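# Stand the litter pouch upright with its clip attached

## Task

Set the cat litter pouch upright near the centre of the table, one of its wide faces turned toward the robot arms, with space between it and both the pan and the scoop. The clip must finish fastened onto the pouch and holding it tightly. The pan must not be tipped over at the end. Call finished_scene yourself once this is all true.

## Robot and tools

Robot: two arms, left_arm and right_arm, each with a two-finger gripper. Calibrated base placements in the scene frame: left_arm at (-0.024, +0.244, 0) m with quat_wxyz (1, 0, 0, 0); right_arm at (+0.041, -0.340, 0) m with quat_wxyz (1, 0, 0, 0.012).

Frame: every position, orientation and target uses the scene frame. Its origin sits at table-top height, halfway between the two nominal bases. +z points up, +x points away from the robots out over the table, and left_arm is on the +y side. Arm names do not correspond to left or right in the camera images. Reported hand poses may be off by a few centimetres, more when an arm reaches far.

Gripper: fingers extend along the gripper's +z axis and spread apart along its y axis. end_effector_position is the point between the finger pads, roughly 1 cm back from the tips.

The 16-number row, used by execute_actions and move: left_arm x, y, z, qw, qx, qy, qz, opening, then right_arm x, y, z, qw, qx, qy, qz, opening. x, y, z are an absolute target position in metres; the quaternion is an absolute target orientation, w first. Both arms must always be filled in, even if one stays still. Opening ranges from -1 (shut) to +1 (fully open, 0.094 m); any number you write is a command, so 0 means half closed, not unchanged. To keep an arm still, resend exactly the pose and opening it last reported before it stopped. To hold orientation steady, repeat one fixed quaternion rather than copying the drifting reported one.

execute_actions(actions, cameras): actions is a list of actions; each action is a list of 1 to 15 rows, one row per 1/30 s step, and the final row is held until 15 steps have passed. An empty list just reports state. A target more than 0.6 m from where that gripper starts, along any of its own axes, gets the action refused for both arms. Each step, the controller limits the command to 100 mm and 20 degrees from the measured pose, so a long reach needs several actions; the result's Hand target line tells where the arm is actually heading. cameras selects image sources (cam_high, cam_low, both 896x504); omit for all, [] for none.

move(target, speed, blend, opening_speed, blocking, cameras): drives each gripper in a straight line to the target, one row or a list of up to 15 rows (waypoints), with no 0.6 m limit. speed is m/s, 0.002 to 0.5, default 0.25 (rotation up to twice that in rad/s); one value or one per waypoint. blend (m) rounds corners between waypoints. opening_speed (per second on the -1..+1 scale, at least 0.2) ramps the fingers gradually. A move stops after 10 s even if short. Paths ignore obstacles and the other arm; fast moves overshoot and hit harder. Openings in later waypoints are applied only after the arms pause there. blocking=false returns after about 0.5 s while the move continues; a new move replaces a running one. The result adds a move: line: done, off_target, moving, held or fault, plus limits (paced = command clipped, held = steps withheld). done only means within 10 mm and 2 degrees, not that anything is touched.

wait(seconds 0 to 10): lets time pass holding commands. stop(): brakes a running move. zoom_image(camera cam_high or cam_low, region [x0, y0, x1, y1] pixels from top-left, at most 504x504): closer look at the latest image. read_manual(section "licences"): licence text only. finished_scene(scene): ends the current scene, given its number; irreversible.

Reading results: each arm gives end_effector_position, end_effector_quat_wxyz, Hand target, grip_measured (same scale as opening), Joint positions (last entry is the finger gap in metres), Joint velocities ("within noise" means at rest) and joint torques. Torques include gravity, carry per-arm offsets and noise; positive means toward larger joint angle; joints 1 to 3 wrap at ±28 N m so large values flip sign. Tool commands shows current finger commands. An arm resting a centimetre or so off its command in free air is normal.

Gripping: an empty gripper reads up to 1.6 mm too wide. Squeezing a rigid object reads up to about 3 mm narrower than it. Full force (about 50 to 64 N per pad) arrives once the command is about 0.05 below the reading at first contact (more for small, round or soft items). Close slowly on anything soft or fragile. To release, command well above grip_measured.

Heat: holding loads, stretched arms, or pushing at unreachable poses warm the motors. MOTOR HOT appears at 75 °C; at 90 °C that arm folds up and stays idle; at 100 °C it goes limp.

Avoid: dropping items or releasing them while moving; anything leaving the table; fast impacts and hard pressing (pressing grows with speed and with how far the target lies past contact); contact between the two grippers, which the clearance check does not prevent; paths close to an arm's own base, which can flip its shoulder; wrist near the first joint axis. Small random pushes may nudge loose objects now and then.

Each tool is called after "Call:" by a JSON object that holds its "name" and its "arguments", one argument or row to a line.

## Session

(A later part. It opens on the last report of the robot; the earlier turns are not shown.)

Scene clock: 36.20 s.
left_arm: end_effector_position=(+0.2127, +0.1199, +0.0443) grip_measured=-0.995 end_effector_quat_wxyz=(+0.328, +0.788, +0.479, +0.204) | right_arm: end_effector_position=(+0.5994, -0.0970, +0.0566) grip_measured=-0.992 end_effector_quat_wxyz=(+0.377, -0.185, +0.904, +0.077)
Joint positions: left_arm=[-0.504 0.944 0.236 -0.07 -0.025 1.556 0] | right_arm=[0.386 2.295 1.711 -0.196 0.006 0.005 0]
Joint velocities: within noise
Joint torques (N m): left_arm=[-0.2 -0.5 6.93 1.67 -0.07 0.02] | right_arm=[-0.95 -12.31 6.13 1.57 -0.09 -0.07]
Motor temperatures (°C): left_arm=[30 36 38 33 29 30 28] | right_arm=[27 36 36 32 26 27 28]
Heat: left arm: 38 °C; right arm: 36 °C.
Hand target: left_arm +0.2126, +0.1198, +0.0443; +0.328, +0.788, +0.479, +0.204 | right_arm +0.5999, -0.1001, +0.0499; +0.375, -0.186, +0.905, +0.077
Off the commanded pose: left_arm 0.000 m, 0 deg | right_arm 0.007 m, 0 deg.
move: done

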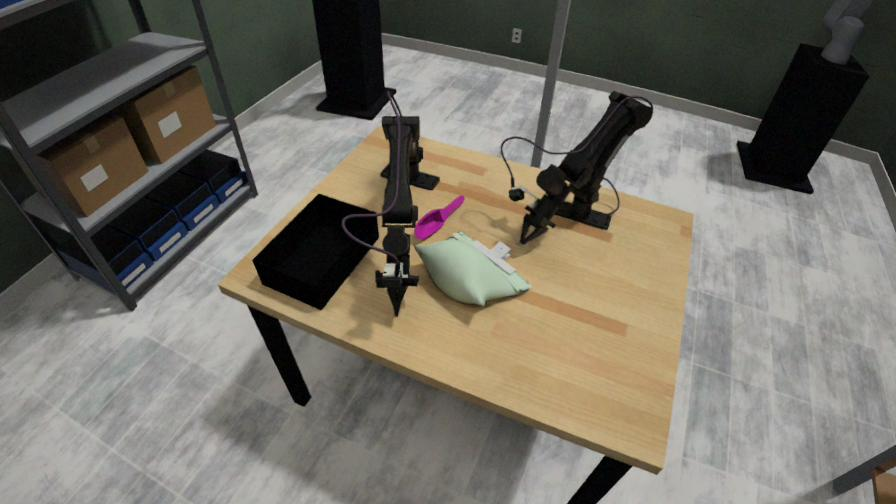

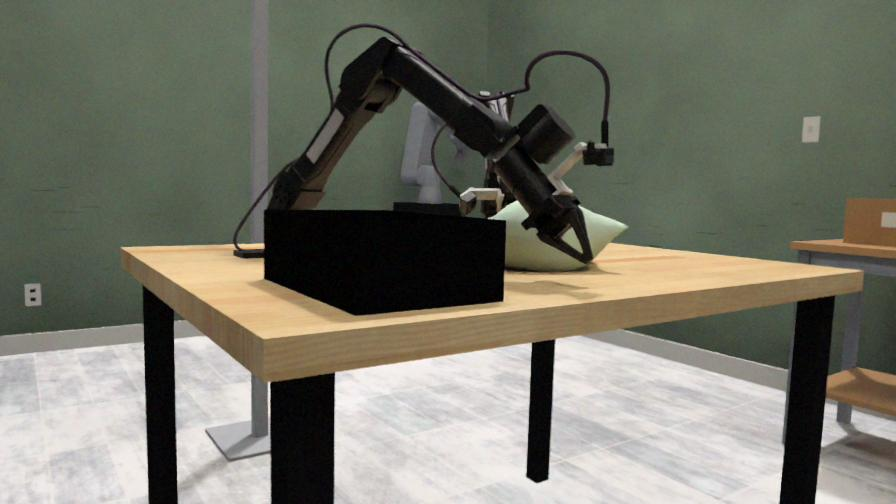

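Call:
{"name": "move", "arguments": {
  "target": [
    [0.25, 0.15, 0.13, 0.4189, 0.7254, 0.4729, 0.2731, 0.277, 0.52, -0.15, 0.25, 0.3749, -0.1858, 0.905, 0.077, -1.0],
    [0.296, 0.138, 0.085, 0.51, 0.6646, 0.4333, 0.3325, 0.277, 0.24, -0.3, 0.22, 0.3798, -0.1126, 0.917, 0.0467, -1.0]
  ],
  "speed": 0.25,
  "blend": 0.02
}}

Call:
{"name": "zoom_image", "arguments": {
  "camera": "cam_high",
  "region": [450, 190, 570, 310]
}}

Call:
{"name": "zoom_image", "arguments": {
  "camera": "cam_low",
  "region": [440, 130, 640, 280]
}}

Scene clock: 47.10 s.
left_arm: end_effector_position=(+0.2992, +0.1371, +0.0901) grip_measured=+0.275 end_effector_quat_wxyz=(+0.510, +0.664, +0.427, +0.341) | right_arm: end_effector_position=(+0.2444, -0.2997, +0.2300) grip_measured=-0.992 end_effector_quat_wxyz=(+0.393, -0.111, +0.912, +0.045)
Joint positions: left_arm=[-0.234 1.484 0.097 1.134 0.171 1.633 0.06] | right_arm=[0.09 0.64 0.917 -1.039 -0.088 -0.091 0]
Joint velocities: within noise
Joint torques (N m): left_arm=[0.47 -2.43 3.75 2.13 0.16 -0.16] | right_arm=[-0.83 0.73 4.57 1.34 -0.15 -0.07]
Motor temperatures (°C): left_arm=[30 34 38 35 29 30 28] | right_arm=[27 39 36 34 26 27 28]
Heat: left arm: 38 °C; right arm: 39 °C.
Hand target: left_arm +0.2960, +0.1380, +0.0850; +0.510, +0.665, +0.434, +0.332 | right_arm +0.2401, -0.3000, +0.2202; +0.380, -0.112, +0.917, +0.047
Off the commanded pose: left_arm 0.006 m, 1 deg | right_arm 0.011 m, 2 deg.
move: off_target (right_arm)

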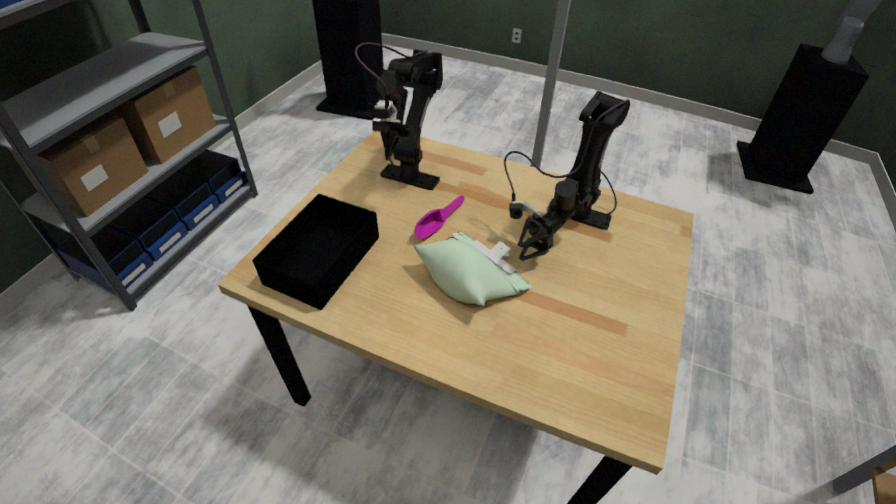

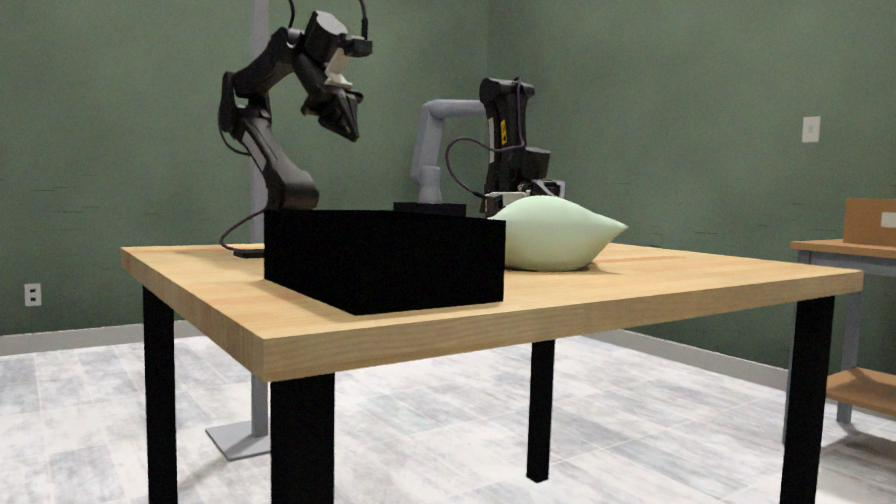

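Scaled by 4.200.

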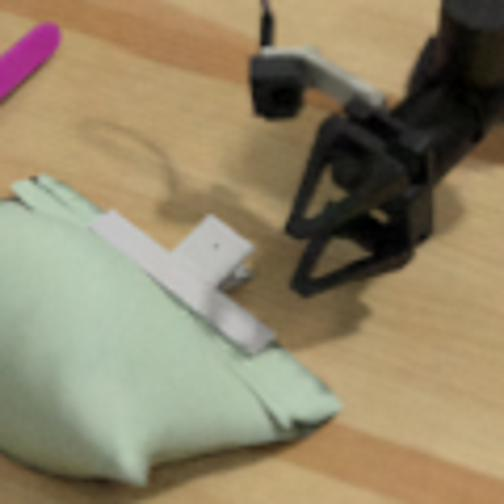

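Scaled by 2.520.

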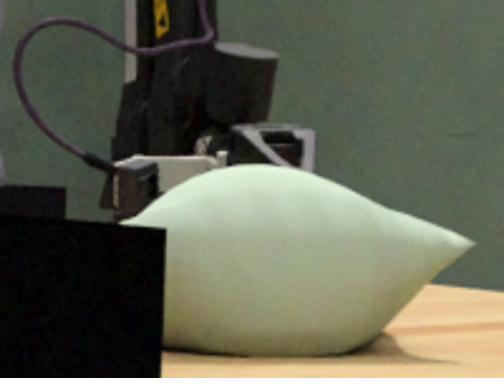

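Call:
{"name": "move", "arguments": {
  "target": [0.349, 0.1145, 0.06, 0.51, 0.6646, 0.4333, 0.3325, 0.277, 0.2444, -0.2997, 0.23, 0.393, -0.111, 0.912, 0.045, -1.0],
  "speed": 0.06
}}

Call:
{"name": "zoom_image", "arguments": {
  "camera": "cam_high",
  "region": [450, 190, 570, 310]
}}

Call:
{"name": "zoom_image", "arguments": {
  "camera": "cam_low",
  "region": [440, 130, 640, 280]
}}

Scene clock: 49.20 s.
left_arm: end_effector_position=(+0.3457, +0.1170, +0.0600) grip_measured=+0.275 end_effector_quat_wxyz=(+0.506, +0.668, +0.431, +0.334) | right_arm: end_effector_position=(+0.2443, -0.2996, +0.2299) grip_measured=-0.992 end_effector_quat_wxyz=(+0.393, -0.111, +0.912, +0.045)
Joint positions: left_arm=[-0.27 1.861 0.277 1.314 0.139 1.621 0.06] | right_arm=[0.09 0.64 0.917 -1.039 -0.089 -0.091 0]
Joint velocities: within noise
Joint torques (N m): left_arm=[-0.42 -4.38 4.74 2.16 -0.07 -0.13] | right_arm=[-0.21 1.31 6.22 1.54 -0.17 -0.01]
Motor temperatures (°C): left_arm=[30 34 37 35 29 30 28] | right_arm=[27 39 36 34 26 27 28]
Heat: left arm: 37 °C; right arm: 39 °C.
Hand target: left_arm +0.3490, +0.1146, +0.0601; +0.510, +0.665, +0.433, +0.332 | right_arm +0.2444, -0.2997, +0.2301; +0.393, -0.111, +0.912, +0.045
Off the commanded pose: left_arm 0.004 m, 1 deg | right_arm 0.000 m, 0 deg.
move: done

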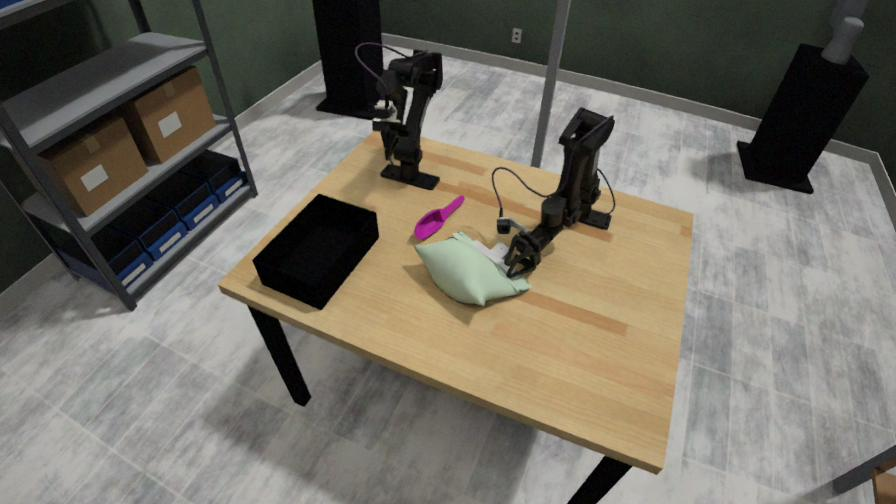

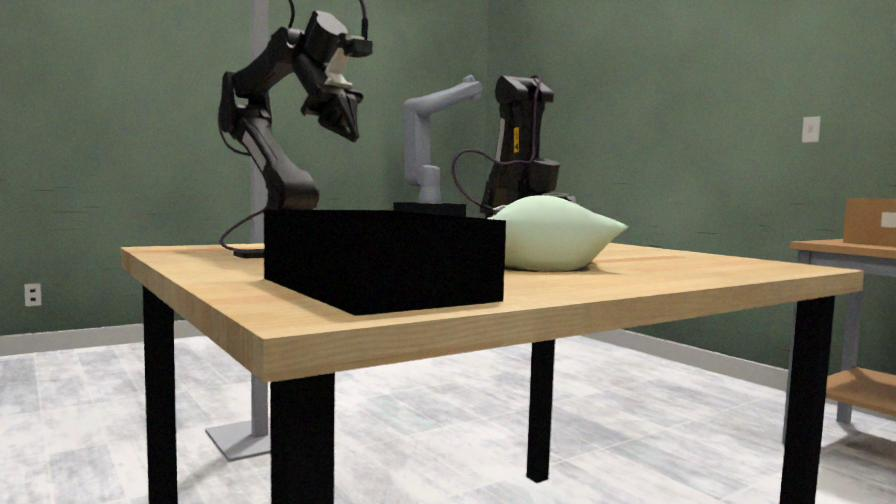

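Scaled by 4.200.

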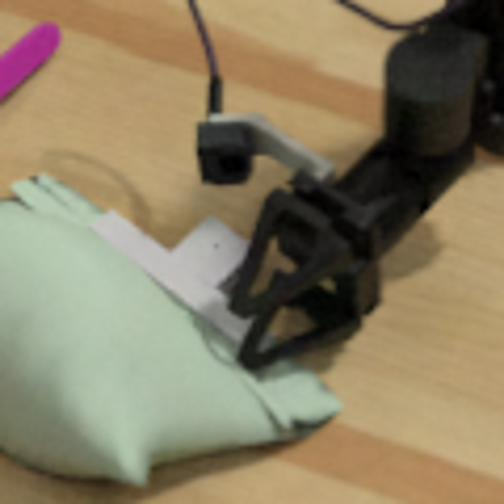

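Scaled by 2.520.

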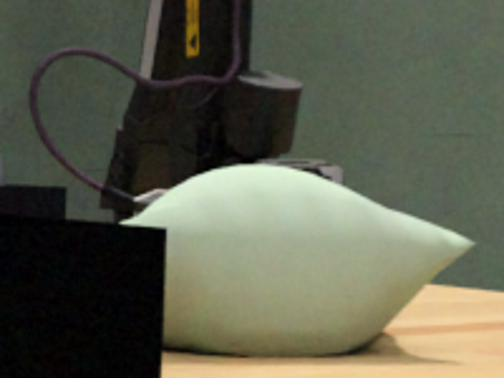

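Call:
{"name": "move", "arguments": {
  "target": [
    [0.296, 0.138, 0.09, 0.51, 0.6646, 0.4333, 0.3325, 0.277, 0.2444, -0.2997, 0.23, 0.393, -0.111, 0.912, 0.045, -1.0],
    [0.24, 0.2, 0.14, 0.4189, 0.7254, 0.4729, 0.2731, 0.277, 0.2444, -0.2997, 0.23, 0.393, -0.111, 0.912, 0.045, -1.0]
  ],
  "speed": 0.12,
  "blend": 0.02
}}

Call:
{"name": "zoom_image", "arguments": {
  "camera": "cam_high",
  "region": [440, 220, 500, 270]
}}

Call:
{"name": "zoom_image", "arguments": {
  "camera": "cam_high",
  "region": [485, 235, 545, 310]
}}

Scene clock: 54.20 s.
left_arm: end_effector_position=(+0.2392, +0.2006, +0.1307) grip_measured=+0.275 end_effector_quat_wxyz=(+0.414, +0.727, +0.475, +0.275) | right_arm: end_effector_position=(+0.2443, -0.2996, +0.2299) grip_measured=-0.992 end_effector_quat_wxyz=(+0.393, -0.111, +0.912, +0.045)
Joint positions: left_arm=[0.132 0.676 0.344 -0.268 0.457 1.872 0.06] | right_arm=[0.09 0.64 0.917 -1.039 -0.089 -0.091 0]
Joint velocities: within noise
Joint torques (N m): left_arm=[0.65 0.35 10.25 1.55 0.38 -0.02] | right_arm=[-0.16 1.29 6.43 1.56 -0.07 0]
Motor temperatures (°C): left_arm=[30 34 38 35 29 30 28] | right_arm=[27 38 36 35 26 27 28]
Heat: left arm: 38 °C; right arm: 38 °C.
Hand target: left_arm +0.2401, +0.1999, +0.1398; +0.419, +0.725, +0.473, +0.273 | right_arm +0.2444, -0.2997, +0.2301; +0.393, -0.111, +0.912, +0.045
Off the commanded pose: left_arm 0.009 m, 1 deg | right_arm 0.000 m, 0 deg.
move: done

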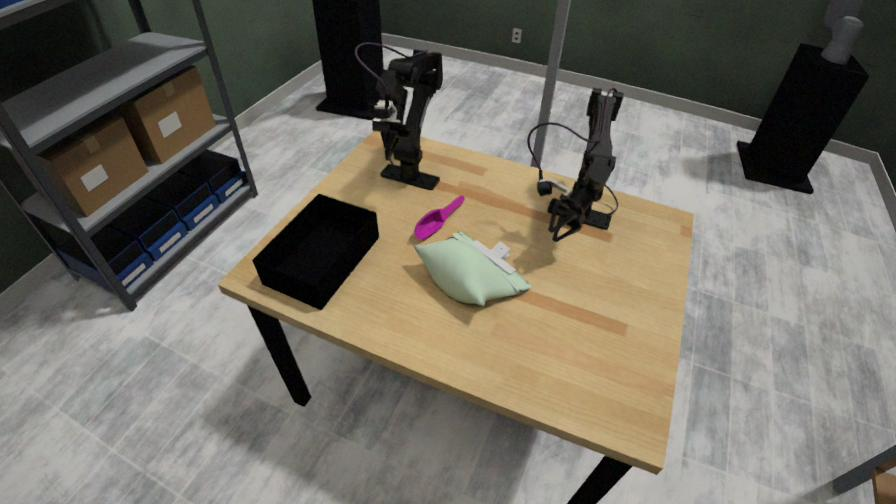

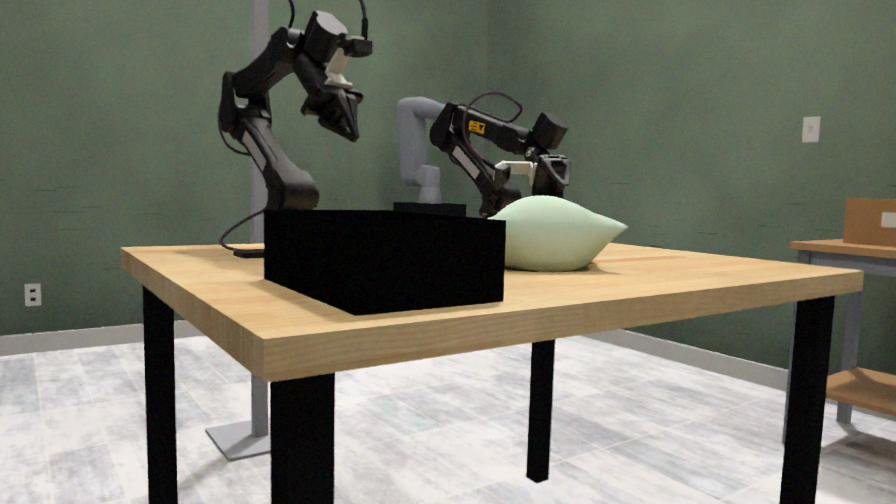

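Scaled by 8.400.

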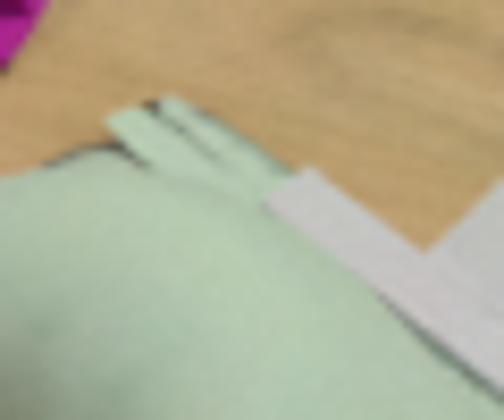

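Scaled by 6.720.

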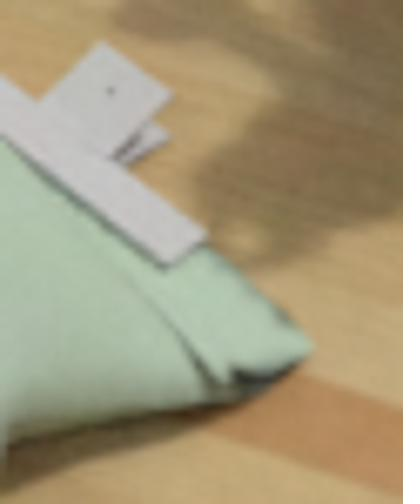

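Call:
{"name": "execute_actions", "arguments": {
  "actions": []
}}

Scene clock: 54.93 s.
left_arm: end_effector_position=(+0.2392, +0.2006, +0.1306) grip_measured=+0.275 end_effector_quat_wxyz=(+0.414, +0.727, +0.475, +0.275) | right_arm: end_effector_position=(+0.2443, -0.2996, +0.2299) grip_measured=-0.992 end_effector_quat_wxyz=(+0.393, -0.111, +0.912, +0.045)
Joint positions: left_arm=[0.132 0.676 0.344 -0.269 0.458 1.872 0.06] | right_arm=[0.09 0.64 0.917 -1.039 -0.089 -0.091 0]
Joint velocities: within noise
Joint torques (N m): left_arm=[0.53 0.29 10.26 1.58 0.33 -0.04] | right_arm=[-0.17 1.32 6.22 1.47 -0.08 -0.02]
Motor temperatures (°C): left_arm=[30 34 38 35 29 30 28] | right_arm=[27 38 36 35 26 27 28]
Heat: left arm: 38 °C; right arm: 38 °C.
Hand target: left_arm +0.2401, +0.1999, +0.1398; +0.419, +0.725, +0.473, +0.273 | right_arm +0.2444, -0.2997, +0.2301; +0.393, -0.111, +0.912, +0.045
Tool commands: left_gripper/opening=+0.277 right_gripper/opening=-1.0
Off the commanded pose: left_arm 0.009 m, 1 deg | right_arm 0.000 m, 0 deg.

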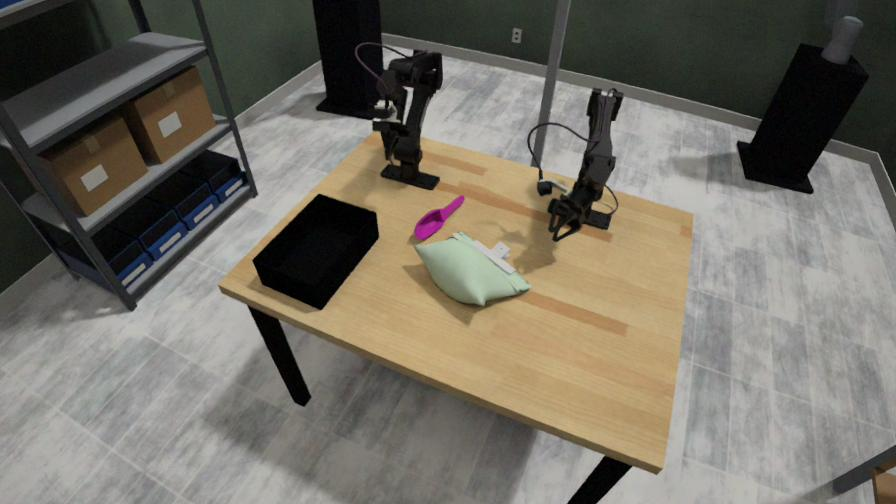

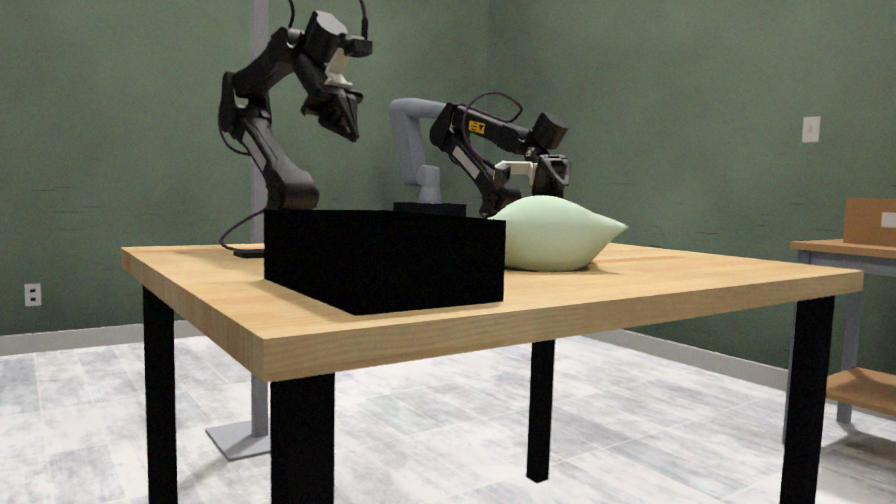

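Call:
{"name": "zoom_image", "arguments": {
  "camera": "cam_high",
  "region": [400, 210, 560, 320]
}}

Call:
{"name": "zoom_image", "arguments": {
  "camera": "cam_low",
  "region": [420, 160, 660, 300]
}}

Scaled by 3.150.

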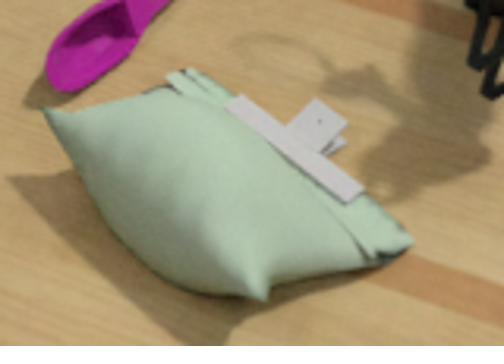

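Scaled by 2.100.

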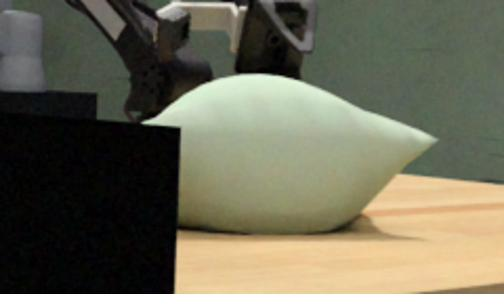

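Call:
{"name": "zoom_image", "arguments": {
  "camera": "cam_high",
  "region": [476, 236, 546, 306]
}}

Call:
{"name": "zoom_image", "arguments": {
  "camera": "cam_high",
  "region": [440, 220, 510, 270]
}}

Scaled by 7.200.

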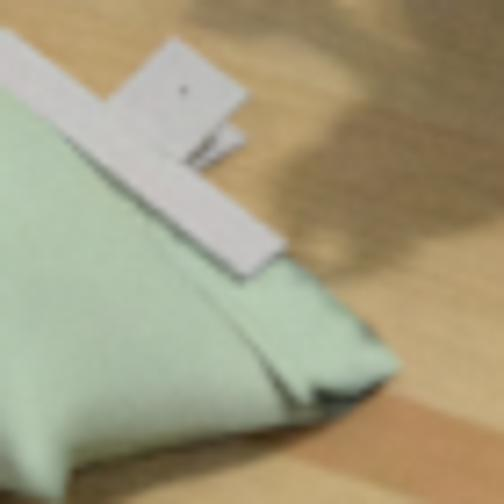

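Scaled by 7.200.

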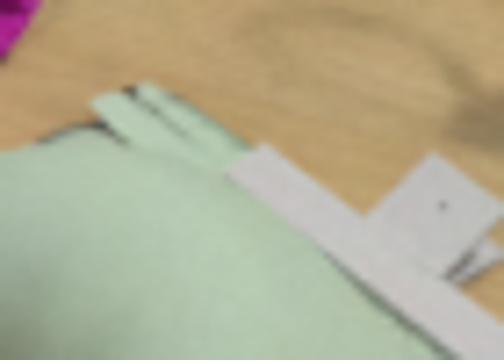

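Call:
{"name": "move", "arguments": {
  "target": [
    [0.262, 0.1785, 0.06, 0.4133, 0.7158, 0.4874, 0.2814, 0.277, 0.2444, -0.2997, 0.23, 0.393, -0.111, 0.912, 0.045, -1.0]
  ],
  "speed": 0.15
}}

Scene clock: 63.27 s.
left_arm: end_effector_position=(+0.2659, +0.1797, +0.0660) grip_measured=+0.275 end_effector_quat_wxyz=(+0.415, +0.716, +0.482, +0.289) | right_arm: end_effector_position=(+0.2443, -0.2996, +0.2299) grip_measured=-0.992 end_effector_quat_wxyz=(+0.393, -0.111, +0.912, +0.045)
Joint positions: left_arm=[-0.064 1.05 0.128 0.391 0.266 1.74 0.06] | right_arm=[0.09 0.64 0.917 -1.039 -0.089 -0.091 0]
Joint velocities: within noise
Joint torques (N m): left_arm=[-0.55 -0.83 5.35 1.95 0.1 -0.13] | right_arm=[-0.16 1.35 6.28 1.48 -0.07 0]
Motor temperatures (°C): left_arm=[30 33 39 35 29 30 28] | right_arm=[27 37 36 36 26 27 28]
Heat: left arm: 39 °C; right arm: 37 °C.
Hand target: left_arm +0.2620, +0.1786, +0.0600; +0.413, +0.716, +0.488, +0.281 | right_arm +0.2444, -0.2997, +0.2301; +0.393, -0.111, +0.912, +0.045
Off the commanded pose: left_arm 0.007 m, 1 deg | right_arm 0.000 m, 0 deg.
move: done

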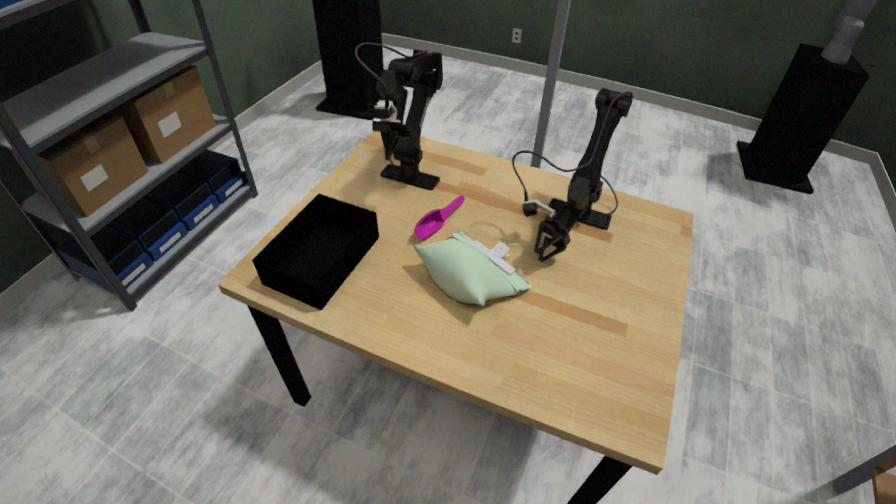

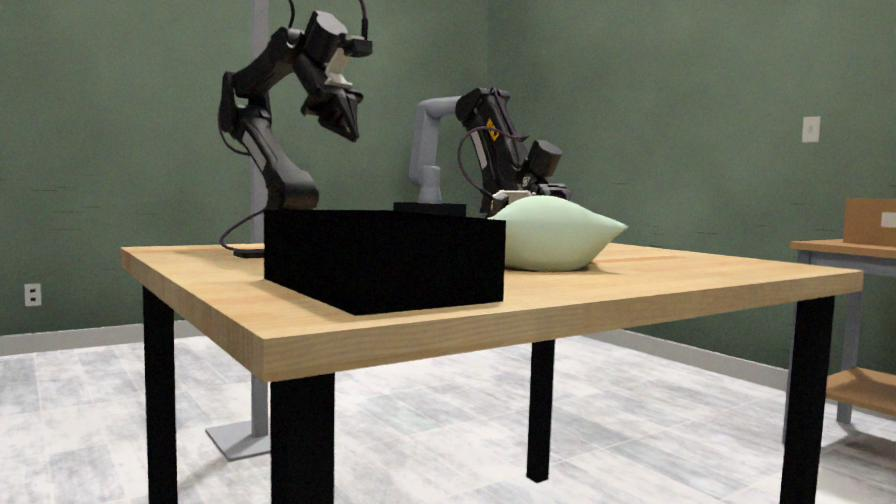

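Call:
{"name": "move", "arguments": {
  "target": [
    [0.296, 0.1652, 0.035, 0.4502, 0.6933, 0.4720, 0.3065, 0.277, 0.2444, -0.2997, 0.23, 0.393, -0.111, 0.912, 0.045, -1.0]
  ],
  "speed": 0.08
}}

Call:
{"name": "zoom_image", "arguments": {
  "camera": "cam_high",
  "region": [470, 220, 580, 310]
}}

Scene clock: 64.93 s.
left_arm: end_effector_position=(+0.3014, +0.1661, +0.0416) grip_measured=+0.275 end_effector_quat_wxyz=(+0.453, +0.692, +0.465, +0.316) | right_arm: end_effector_position=(+0.2443, -0.2996, +0.2299) grip_measured=-0.992 end_effector_quat_wxyz=(+0.393, -0.111, +0.912, +0.045)
Joint positions: left_arm=[-0.113 1.648 0.112 1.124 0.237 1.69 0.06] | right_arm=[0.09 0.64 0.917 -1.039 -0.089 -0.091 0]
Joint velocities: within noise
Joint torques (N m): left_arm=[-0.4 -2.76 2.56 2.03 0 -0.13] | right_arm=[-0.21 1.5 6.26 1.49 -0.07 -0.06]
Motor temperatures (°C): left_arm=[30 33 39 36 29 30 28] | right_arm=[27 37 36 36 26 27 28]
Heat: left arm: 39 °C; right arm: 37 °C.
Hand target: left_arm +0.2960, +0.1653, +0.0351; +0.450, +0.693, +0.472, +0.306 | right_arm +0.2444, -0.2997, +0.2301; +0.393, -0.111, +0.912, +0.045
Off the commanded pose: left_arm 0.009 m, 1 deg | right_arm 0.000 m, 0 deg.
move: done

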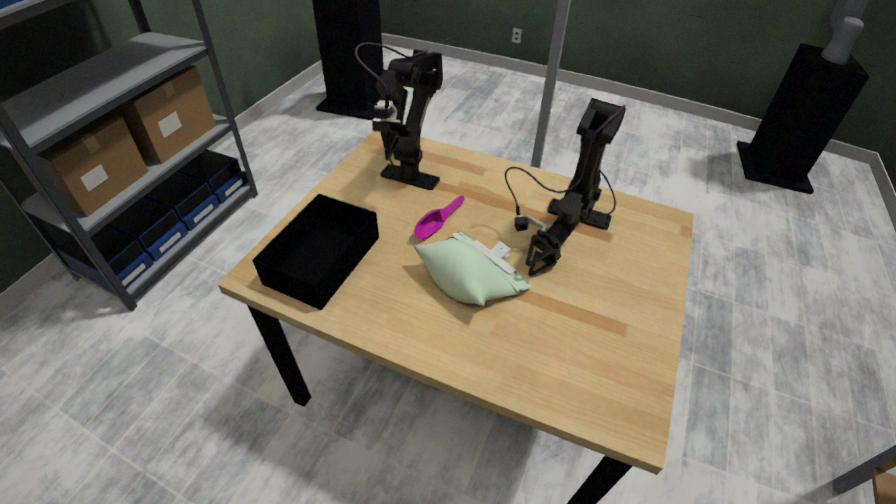

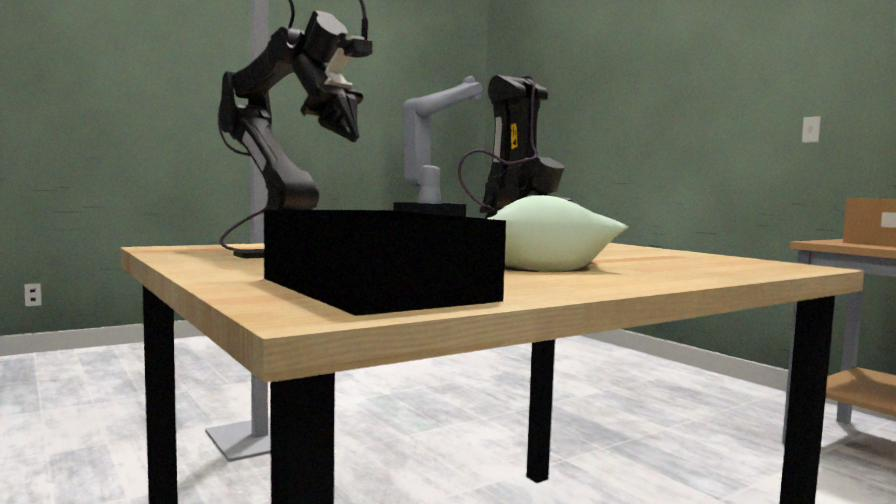

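Scaled by 4.582.

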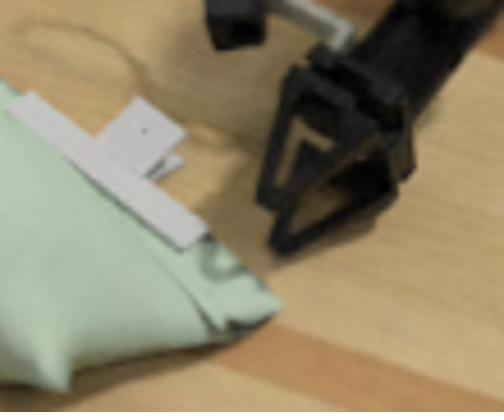

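Call:
{"name": "move", "arguments": {
  "target": [
    [0.3165, 0.1572, 0.028, 0.4622, 0.6852, 0.4666, 0.3147, 0.277, 0.2444, -0.2997, 0.23, 0.393, -0.111, 0.912, 0.045, -1.0]
  ],
  "speed": 0.04
}}

Call:
{"name": "zoom_image", "arguments": {
  "camera": "cam_high",
  "region": [470, 220, 580, 310]
}}

Scene clock: 66.37 s.
left_arm: end_effector_position=(+0.3159, +0.1584, +0.0327) grip_measured=+0.275 end_effector_quat_wxyz=(+0.464, +0.685, +0.460, +0.321) | right_arm: end_effector_position=(+0.2443, -0.2996, +0.2299) grip_measured=-0.992 end_effector_quat_wxyz=(+0.393, -0.111, +0.912, +0.045)
Joint positions: left_arm=[-0.139 1.836 0.154 1.302 0.219 1.672 0.06] | right_arm=[0.09 0.64 0.917 -1.039 -0.089 -0.091 0]
Joint velocities: within noise
Joint torques (N m): left_arm=[-0.32 -3.63 3.64 1.97 -0.07 -0.07] | right_arm=[-0.05 1.39 6.27 1.51 -0.12 -0.03]
Motor temperatures (°C): left_arm=[30 33 39 36 29 30 28] | right_arm=[27 37 36 36 26 27 28]
Heat: left arm: 39 °C; right arm: 37 °C.
Hand target: left_arm +0.3163, +0.1572, +0.0280; +0.462, +0.685, +0.467, +0.315 | right_arm +0.2444, -0.2997, +0.2301; +0.393, -0.111, +0.912, +0.045
Off the commanded pose: left_arm 0.005 m, 1 deg | right_arm 0.000 m, 0 deg.
move: done

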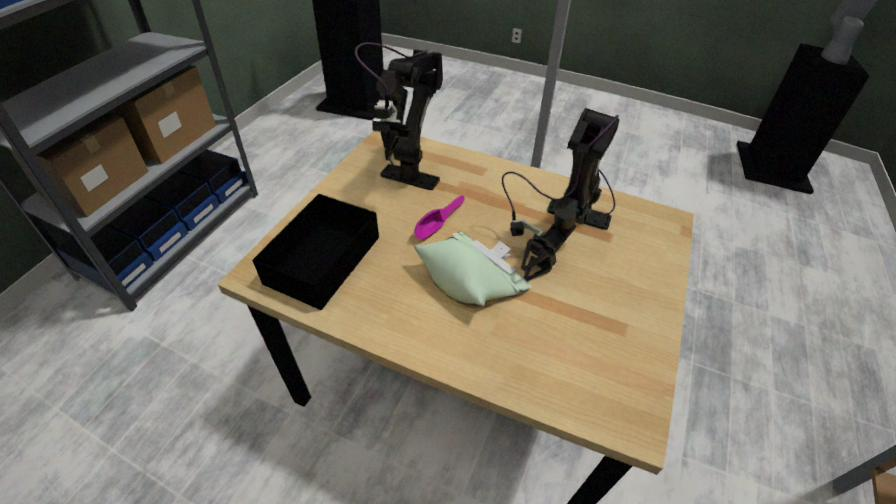

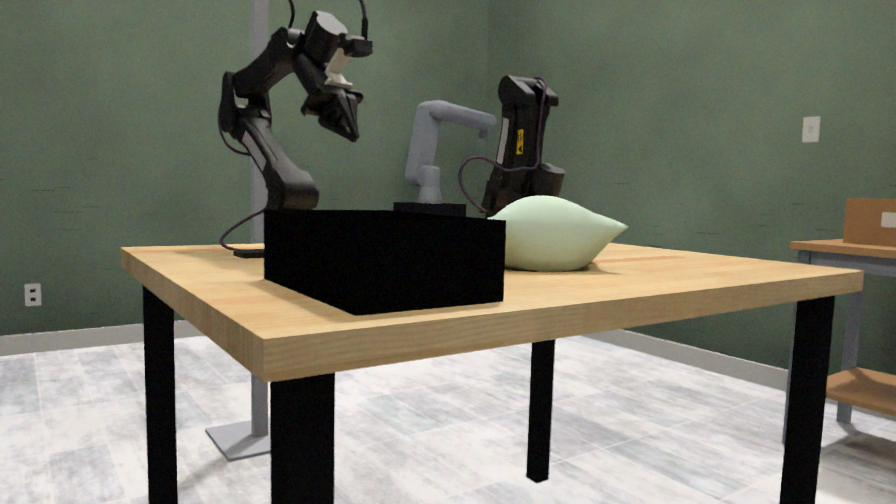

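Scaled by 4.582.

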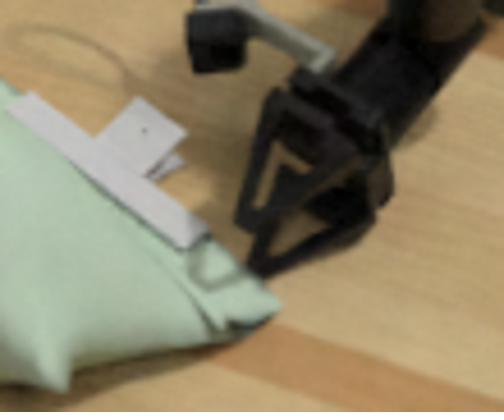

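Call:
{"name": "move", "arguments": {
  "target": [
    [0.333, 0.1515, 0.032, 0.4741, 0.6771, 0.4610, 0.3228, 0.277, 0.2444, -0.2997, 0.23, 0.393, -0.111, 0.912, 0.045, -1.0]
  ],
  "speed": 0.04
}}

Call:
{"name": "zoom_image", "arguments": {
  "camera": "cam_high",
  "region": [470, 220, 580, 310]
}}

Scene clock: 67.33 s.
left_arm: end_effector_position=(+0.3303, +0.1533, +0.0331) grip_measured=+0.275 end_effector_quat_wxyz=(+0.472, +0.680, +0.458, +0.325) | right_arm: end_effector_position=(+0.2443, -0.2996, +0.2299) grip_measured=-0.992 end_effector_quat_wxyz=(+0.393, -0.111, +0.912, +0.045)
Joint positions: left_arm=[-0.153 1.89 0.206 1.325 0.208 1.66 0.06] | right_arm=[0.09 0.64 0.917 -1.039 -0.089 -0.091 0]
Joint velocities: within noise
Joint torques (N m): left_arm=[-0.43 -4.07 3.92 2.08 0 -0.14] | right_arm=[-0.35 1.22 6.17 1.51 -0.06 0.02]
Motor temperatures (°C): left_arm=[30 33 38 36 29 30 28] | right_arm=[27 37 36 36 26 27 28]
Heat: left arm: 38 °C; right arm: 37 °C.
Hand target: left_arm +0.3329, +0.1515, +0.0320; +0.474, +0.677, +0.461, +0.323 | right_arm +0.2444, -0.2997, +0.2301; +0.393, -0.111, +0.912, +0.045
Off the commanded pose: left_arm 0.003 m, 1 deg | right_arm 0.000 m, 0 deg.
move: done

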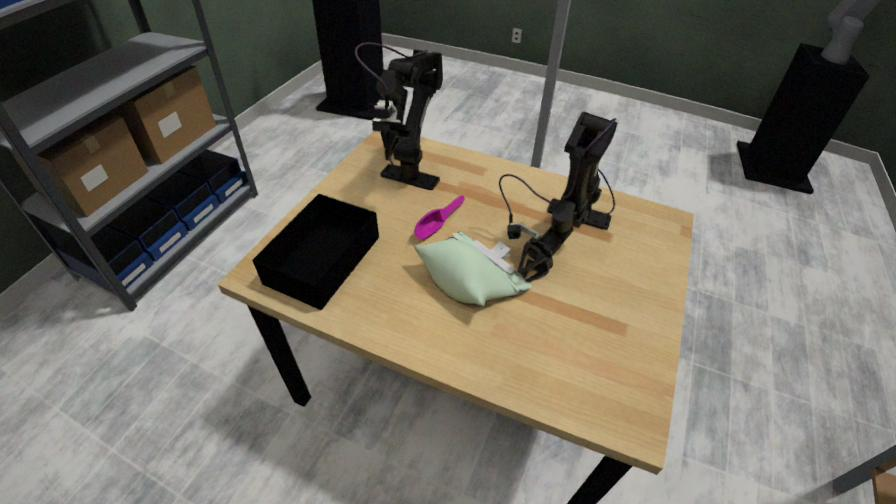

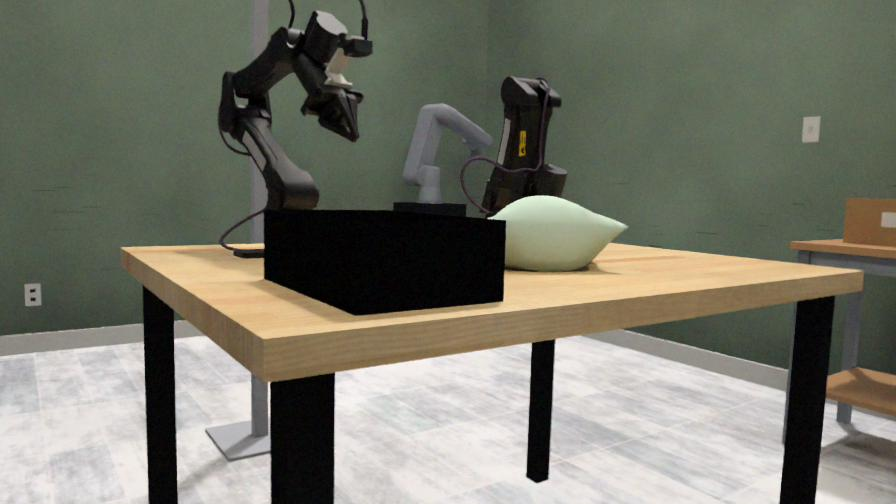

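Scaled by 4.582.

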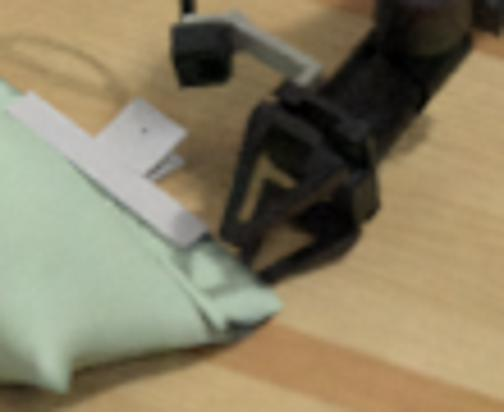

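Call:
{"name": "move", "arguments": {
  "target": [
    [0.352, 0.144, 0.032, 0.4741, 0.6771, 0.4610, 0.3228, 0.277, 0.2444, -0.2997, 0.23, 0.393, -0.111, 0.912, 0.045, -1.0]
  ],
  "speed": 0.04
}}

Call:
{"name": "zoom_image", "arguments": {
  "camera": "cam_high",
  "region": [470, 220, 580, 310]
}}

Scene clock: 68.40 s.
left_arm: end_effector_position=(+0.3485, +0.1461, +0.0344) grip_measured=+0.276 end_effector_quat_wxyz=(+0.474, +0.678, +0.456, +0.327) | right_arm: end_effector_position=(+0.2443, -0.2996, +0.2299) grip_measured=-0.992 end_effector_quat_wxyz=(+0.393, -0.111, +0.912, +0.045)
Joint positions: left_arm=[-0.172 1.917 0.28 1.287 0.19 1.652 0.06] | right_arm=[0.09 0.64 0.917 -1.039 -0.089 -0.091 0]
Joint velocities: within noise
Joint torques (N m): left_arm=[-0.35 -4.53 4.79 1.95 -0.02 -0.11] | right_arm=[-0.21 1.36 6.37 1.49 -0.11 -0.03]
Motor temperatures (°C): left_arm=[30 33 38 36 29 30 28] | right_arm=[27 37 36 36 26 27 28]
Heat: left arm: 38 °C; right arm: 37 °C.
Hand target: left_arm +0.3519, +0.1439, +0.0321; +0.474, +0.677, +0.461, +0.323 | right_arm +0.2444, -0.2997, +0.2301; +0.393, -0.111, +0.912, +0.045
Off the commanded pose: left_arm 0.005 m, 1 deg | right_arm 0.000 m, 0 deg.
move: done

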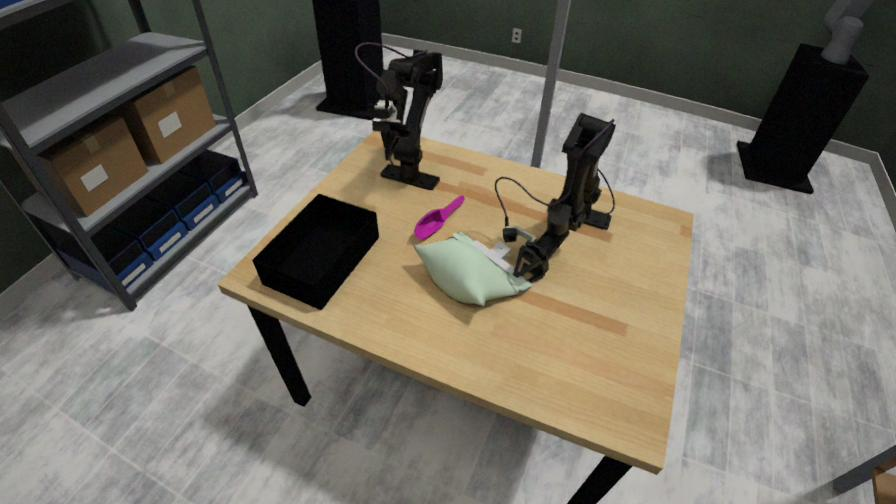

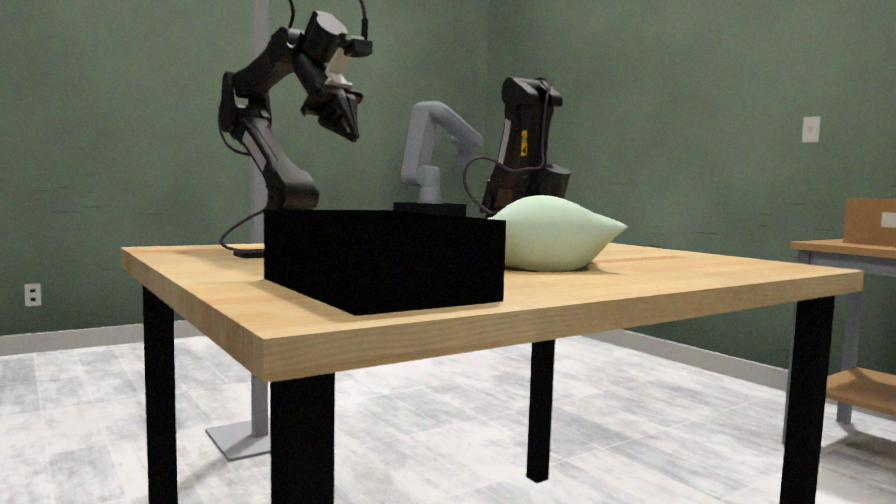

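Scaled by 4.582.

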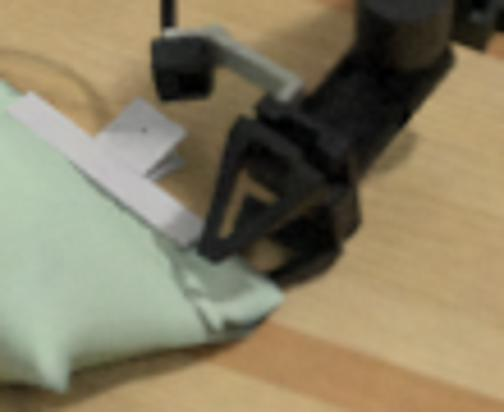

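Call:
{"name": "move", "arguments": {
  "target": [
    [0.352, 0.144, 0.032, 0.4741, 0.6771, 0.4610, 0.3228, -0.15, 0.2444, -0.2997, 0.23, 0.393, -0.111, 0.912, 0.045, -1.0]
  ],
  "speed": 0.04,
  "opening_speed": 0.3
}}

Call:
{"name": "zoom_image", "arguments": {
  "camera": "cam_high",
  "region": [470, 220, 580, 310]
}}

Scene clock: 70.67 s.
left_arm: end_effector_position=(+0.3470, +0.1471, +0.0297) grip_measured=-0.148 end_effector_quat_wxyz=(+0.467, +0.682, +0.461, +0.323) | right_arm: end_effector_position=(+0.2443, -0.2996, +0.2299) grip_measured=-0.992 end_effector_quat_wxyz=(+0.393, -0.111, +0.912, +0.045)
Joint positions: left_arm=[-0.172 1.917 0.28 1.267 0.186 1.652 0.04] | right_arm=[0.09 0.64 0.917 -1.039 -0.089 -0.091 0]
Joint velocities: within noise
Joint torques (N m): left_arm=[-0.36 -4.67 4.68 2.15 -0.02 -0.11] | right_arm=[-0.13 1.17 6.01 1.51 -0.08 -0.01]
Motor temperatures (°C): left_arm=[30 34 38 36 29 30 28] | right_arm=[27 36 36 36 26 27 28]
Heat: left arm: 38 °C; right arm: 36 °C.
Hand target: left_arm +0.3518, +0.1440, +0.0321; +0.474, +0.677, +0.461, +0.323 | right_arm +0.2444, -0.2997, +0.2301; +0.393, -0.111, +0.912, +0.045
Off the commanded pose: left_arm 0.006 m, 1 deg | right_arm 0.000 m, 0 deg.
move: done

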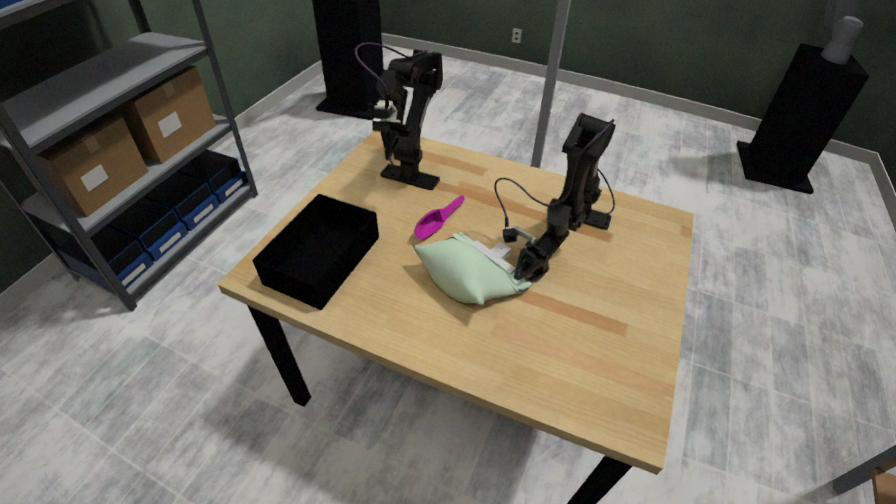

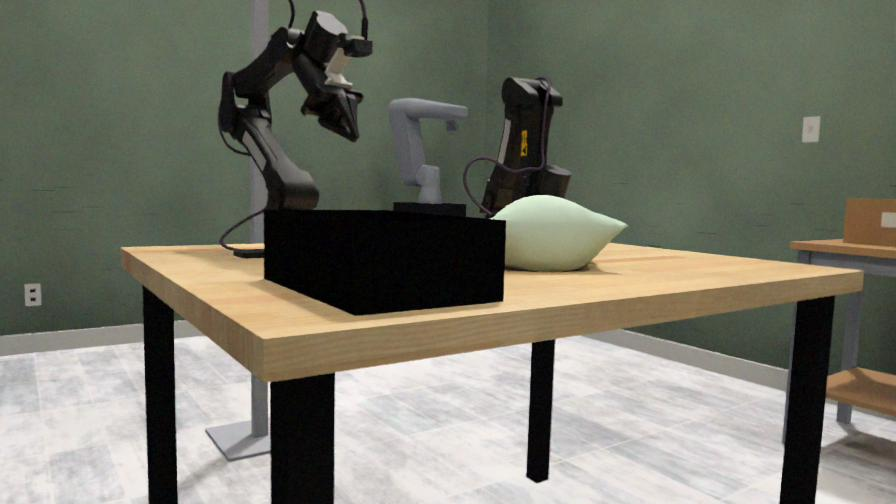

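Scaled by 4.582.

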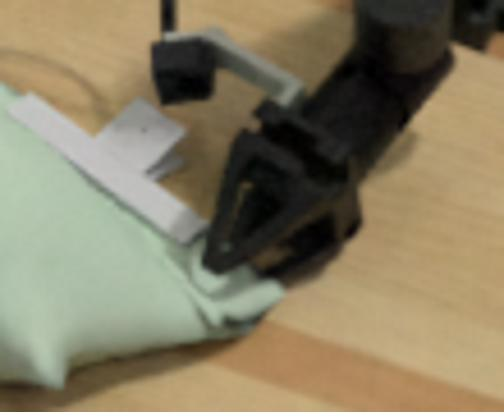

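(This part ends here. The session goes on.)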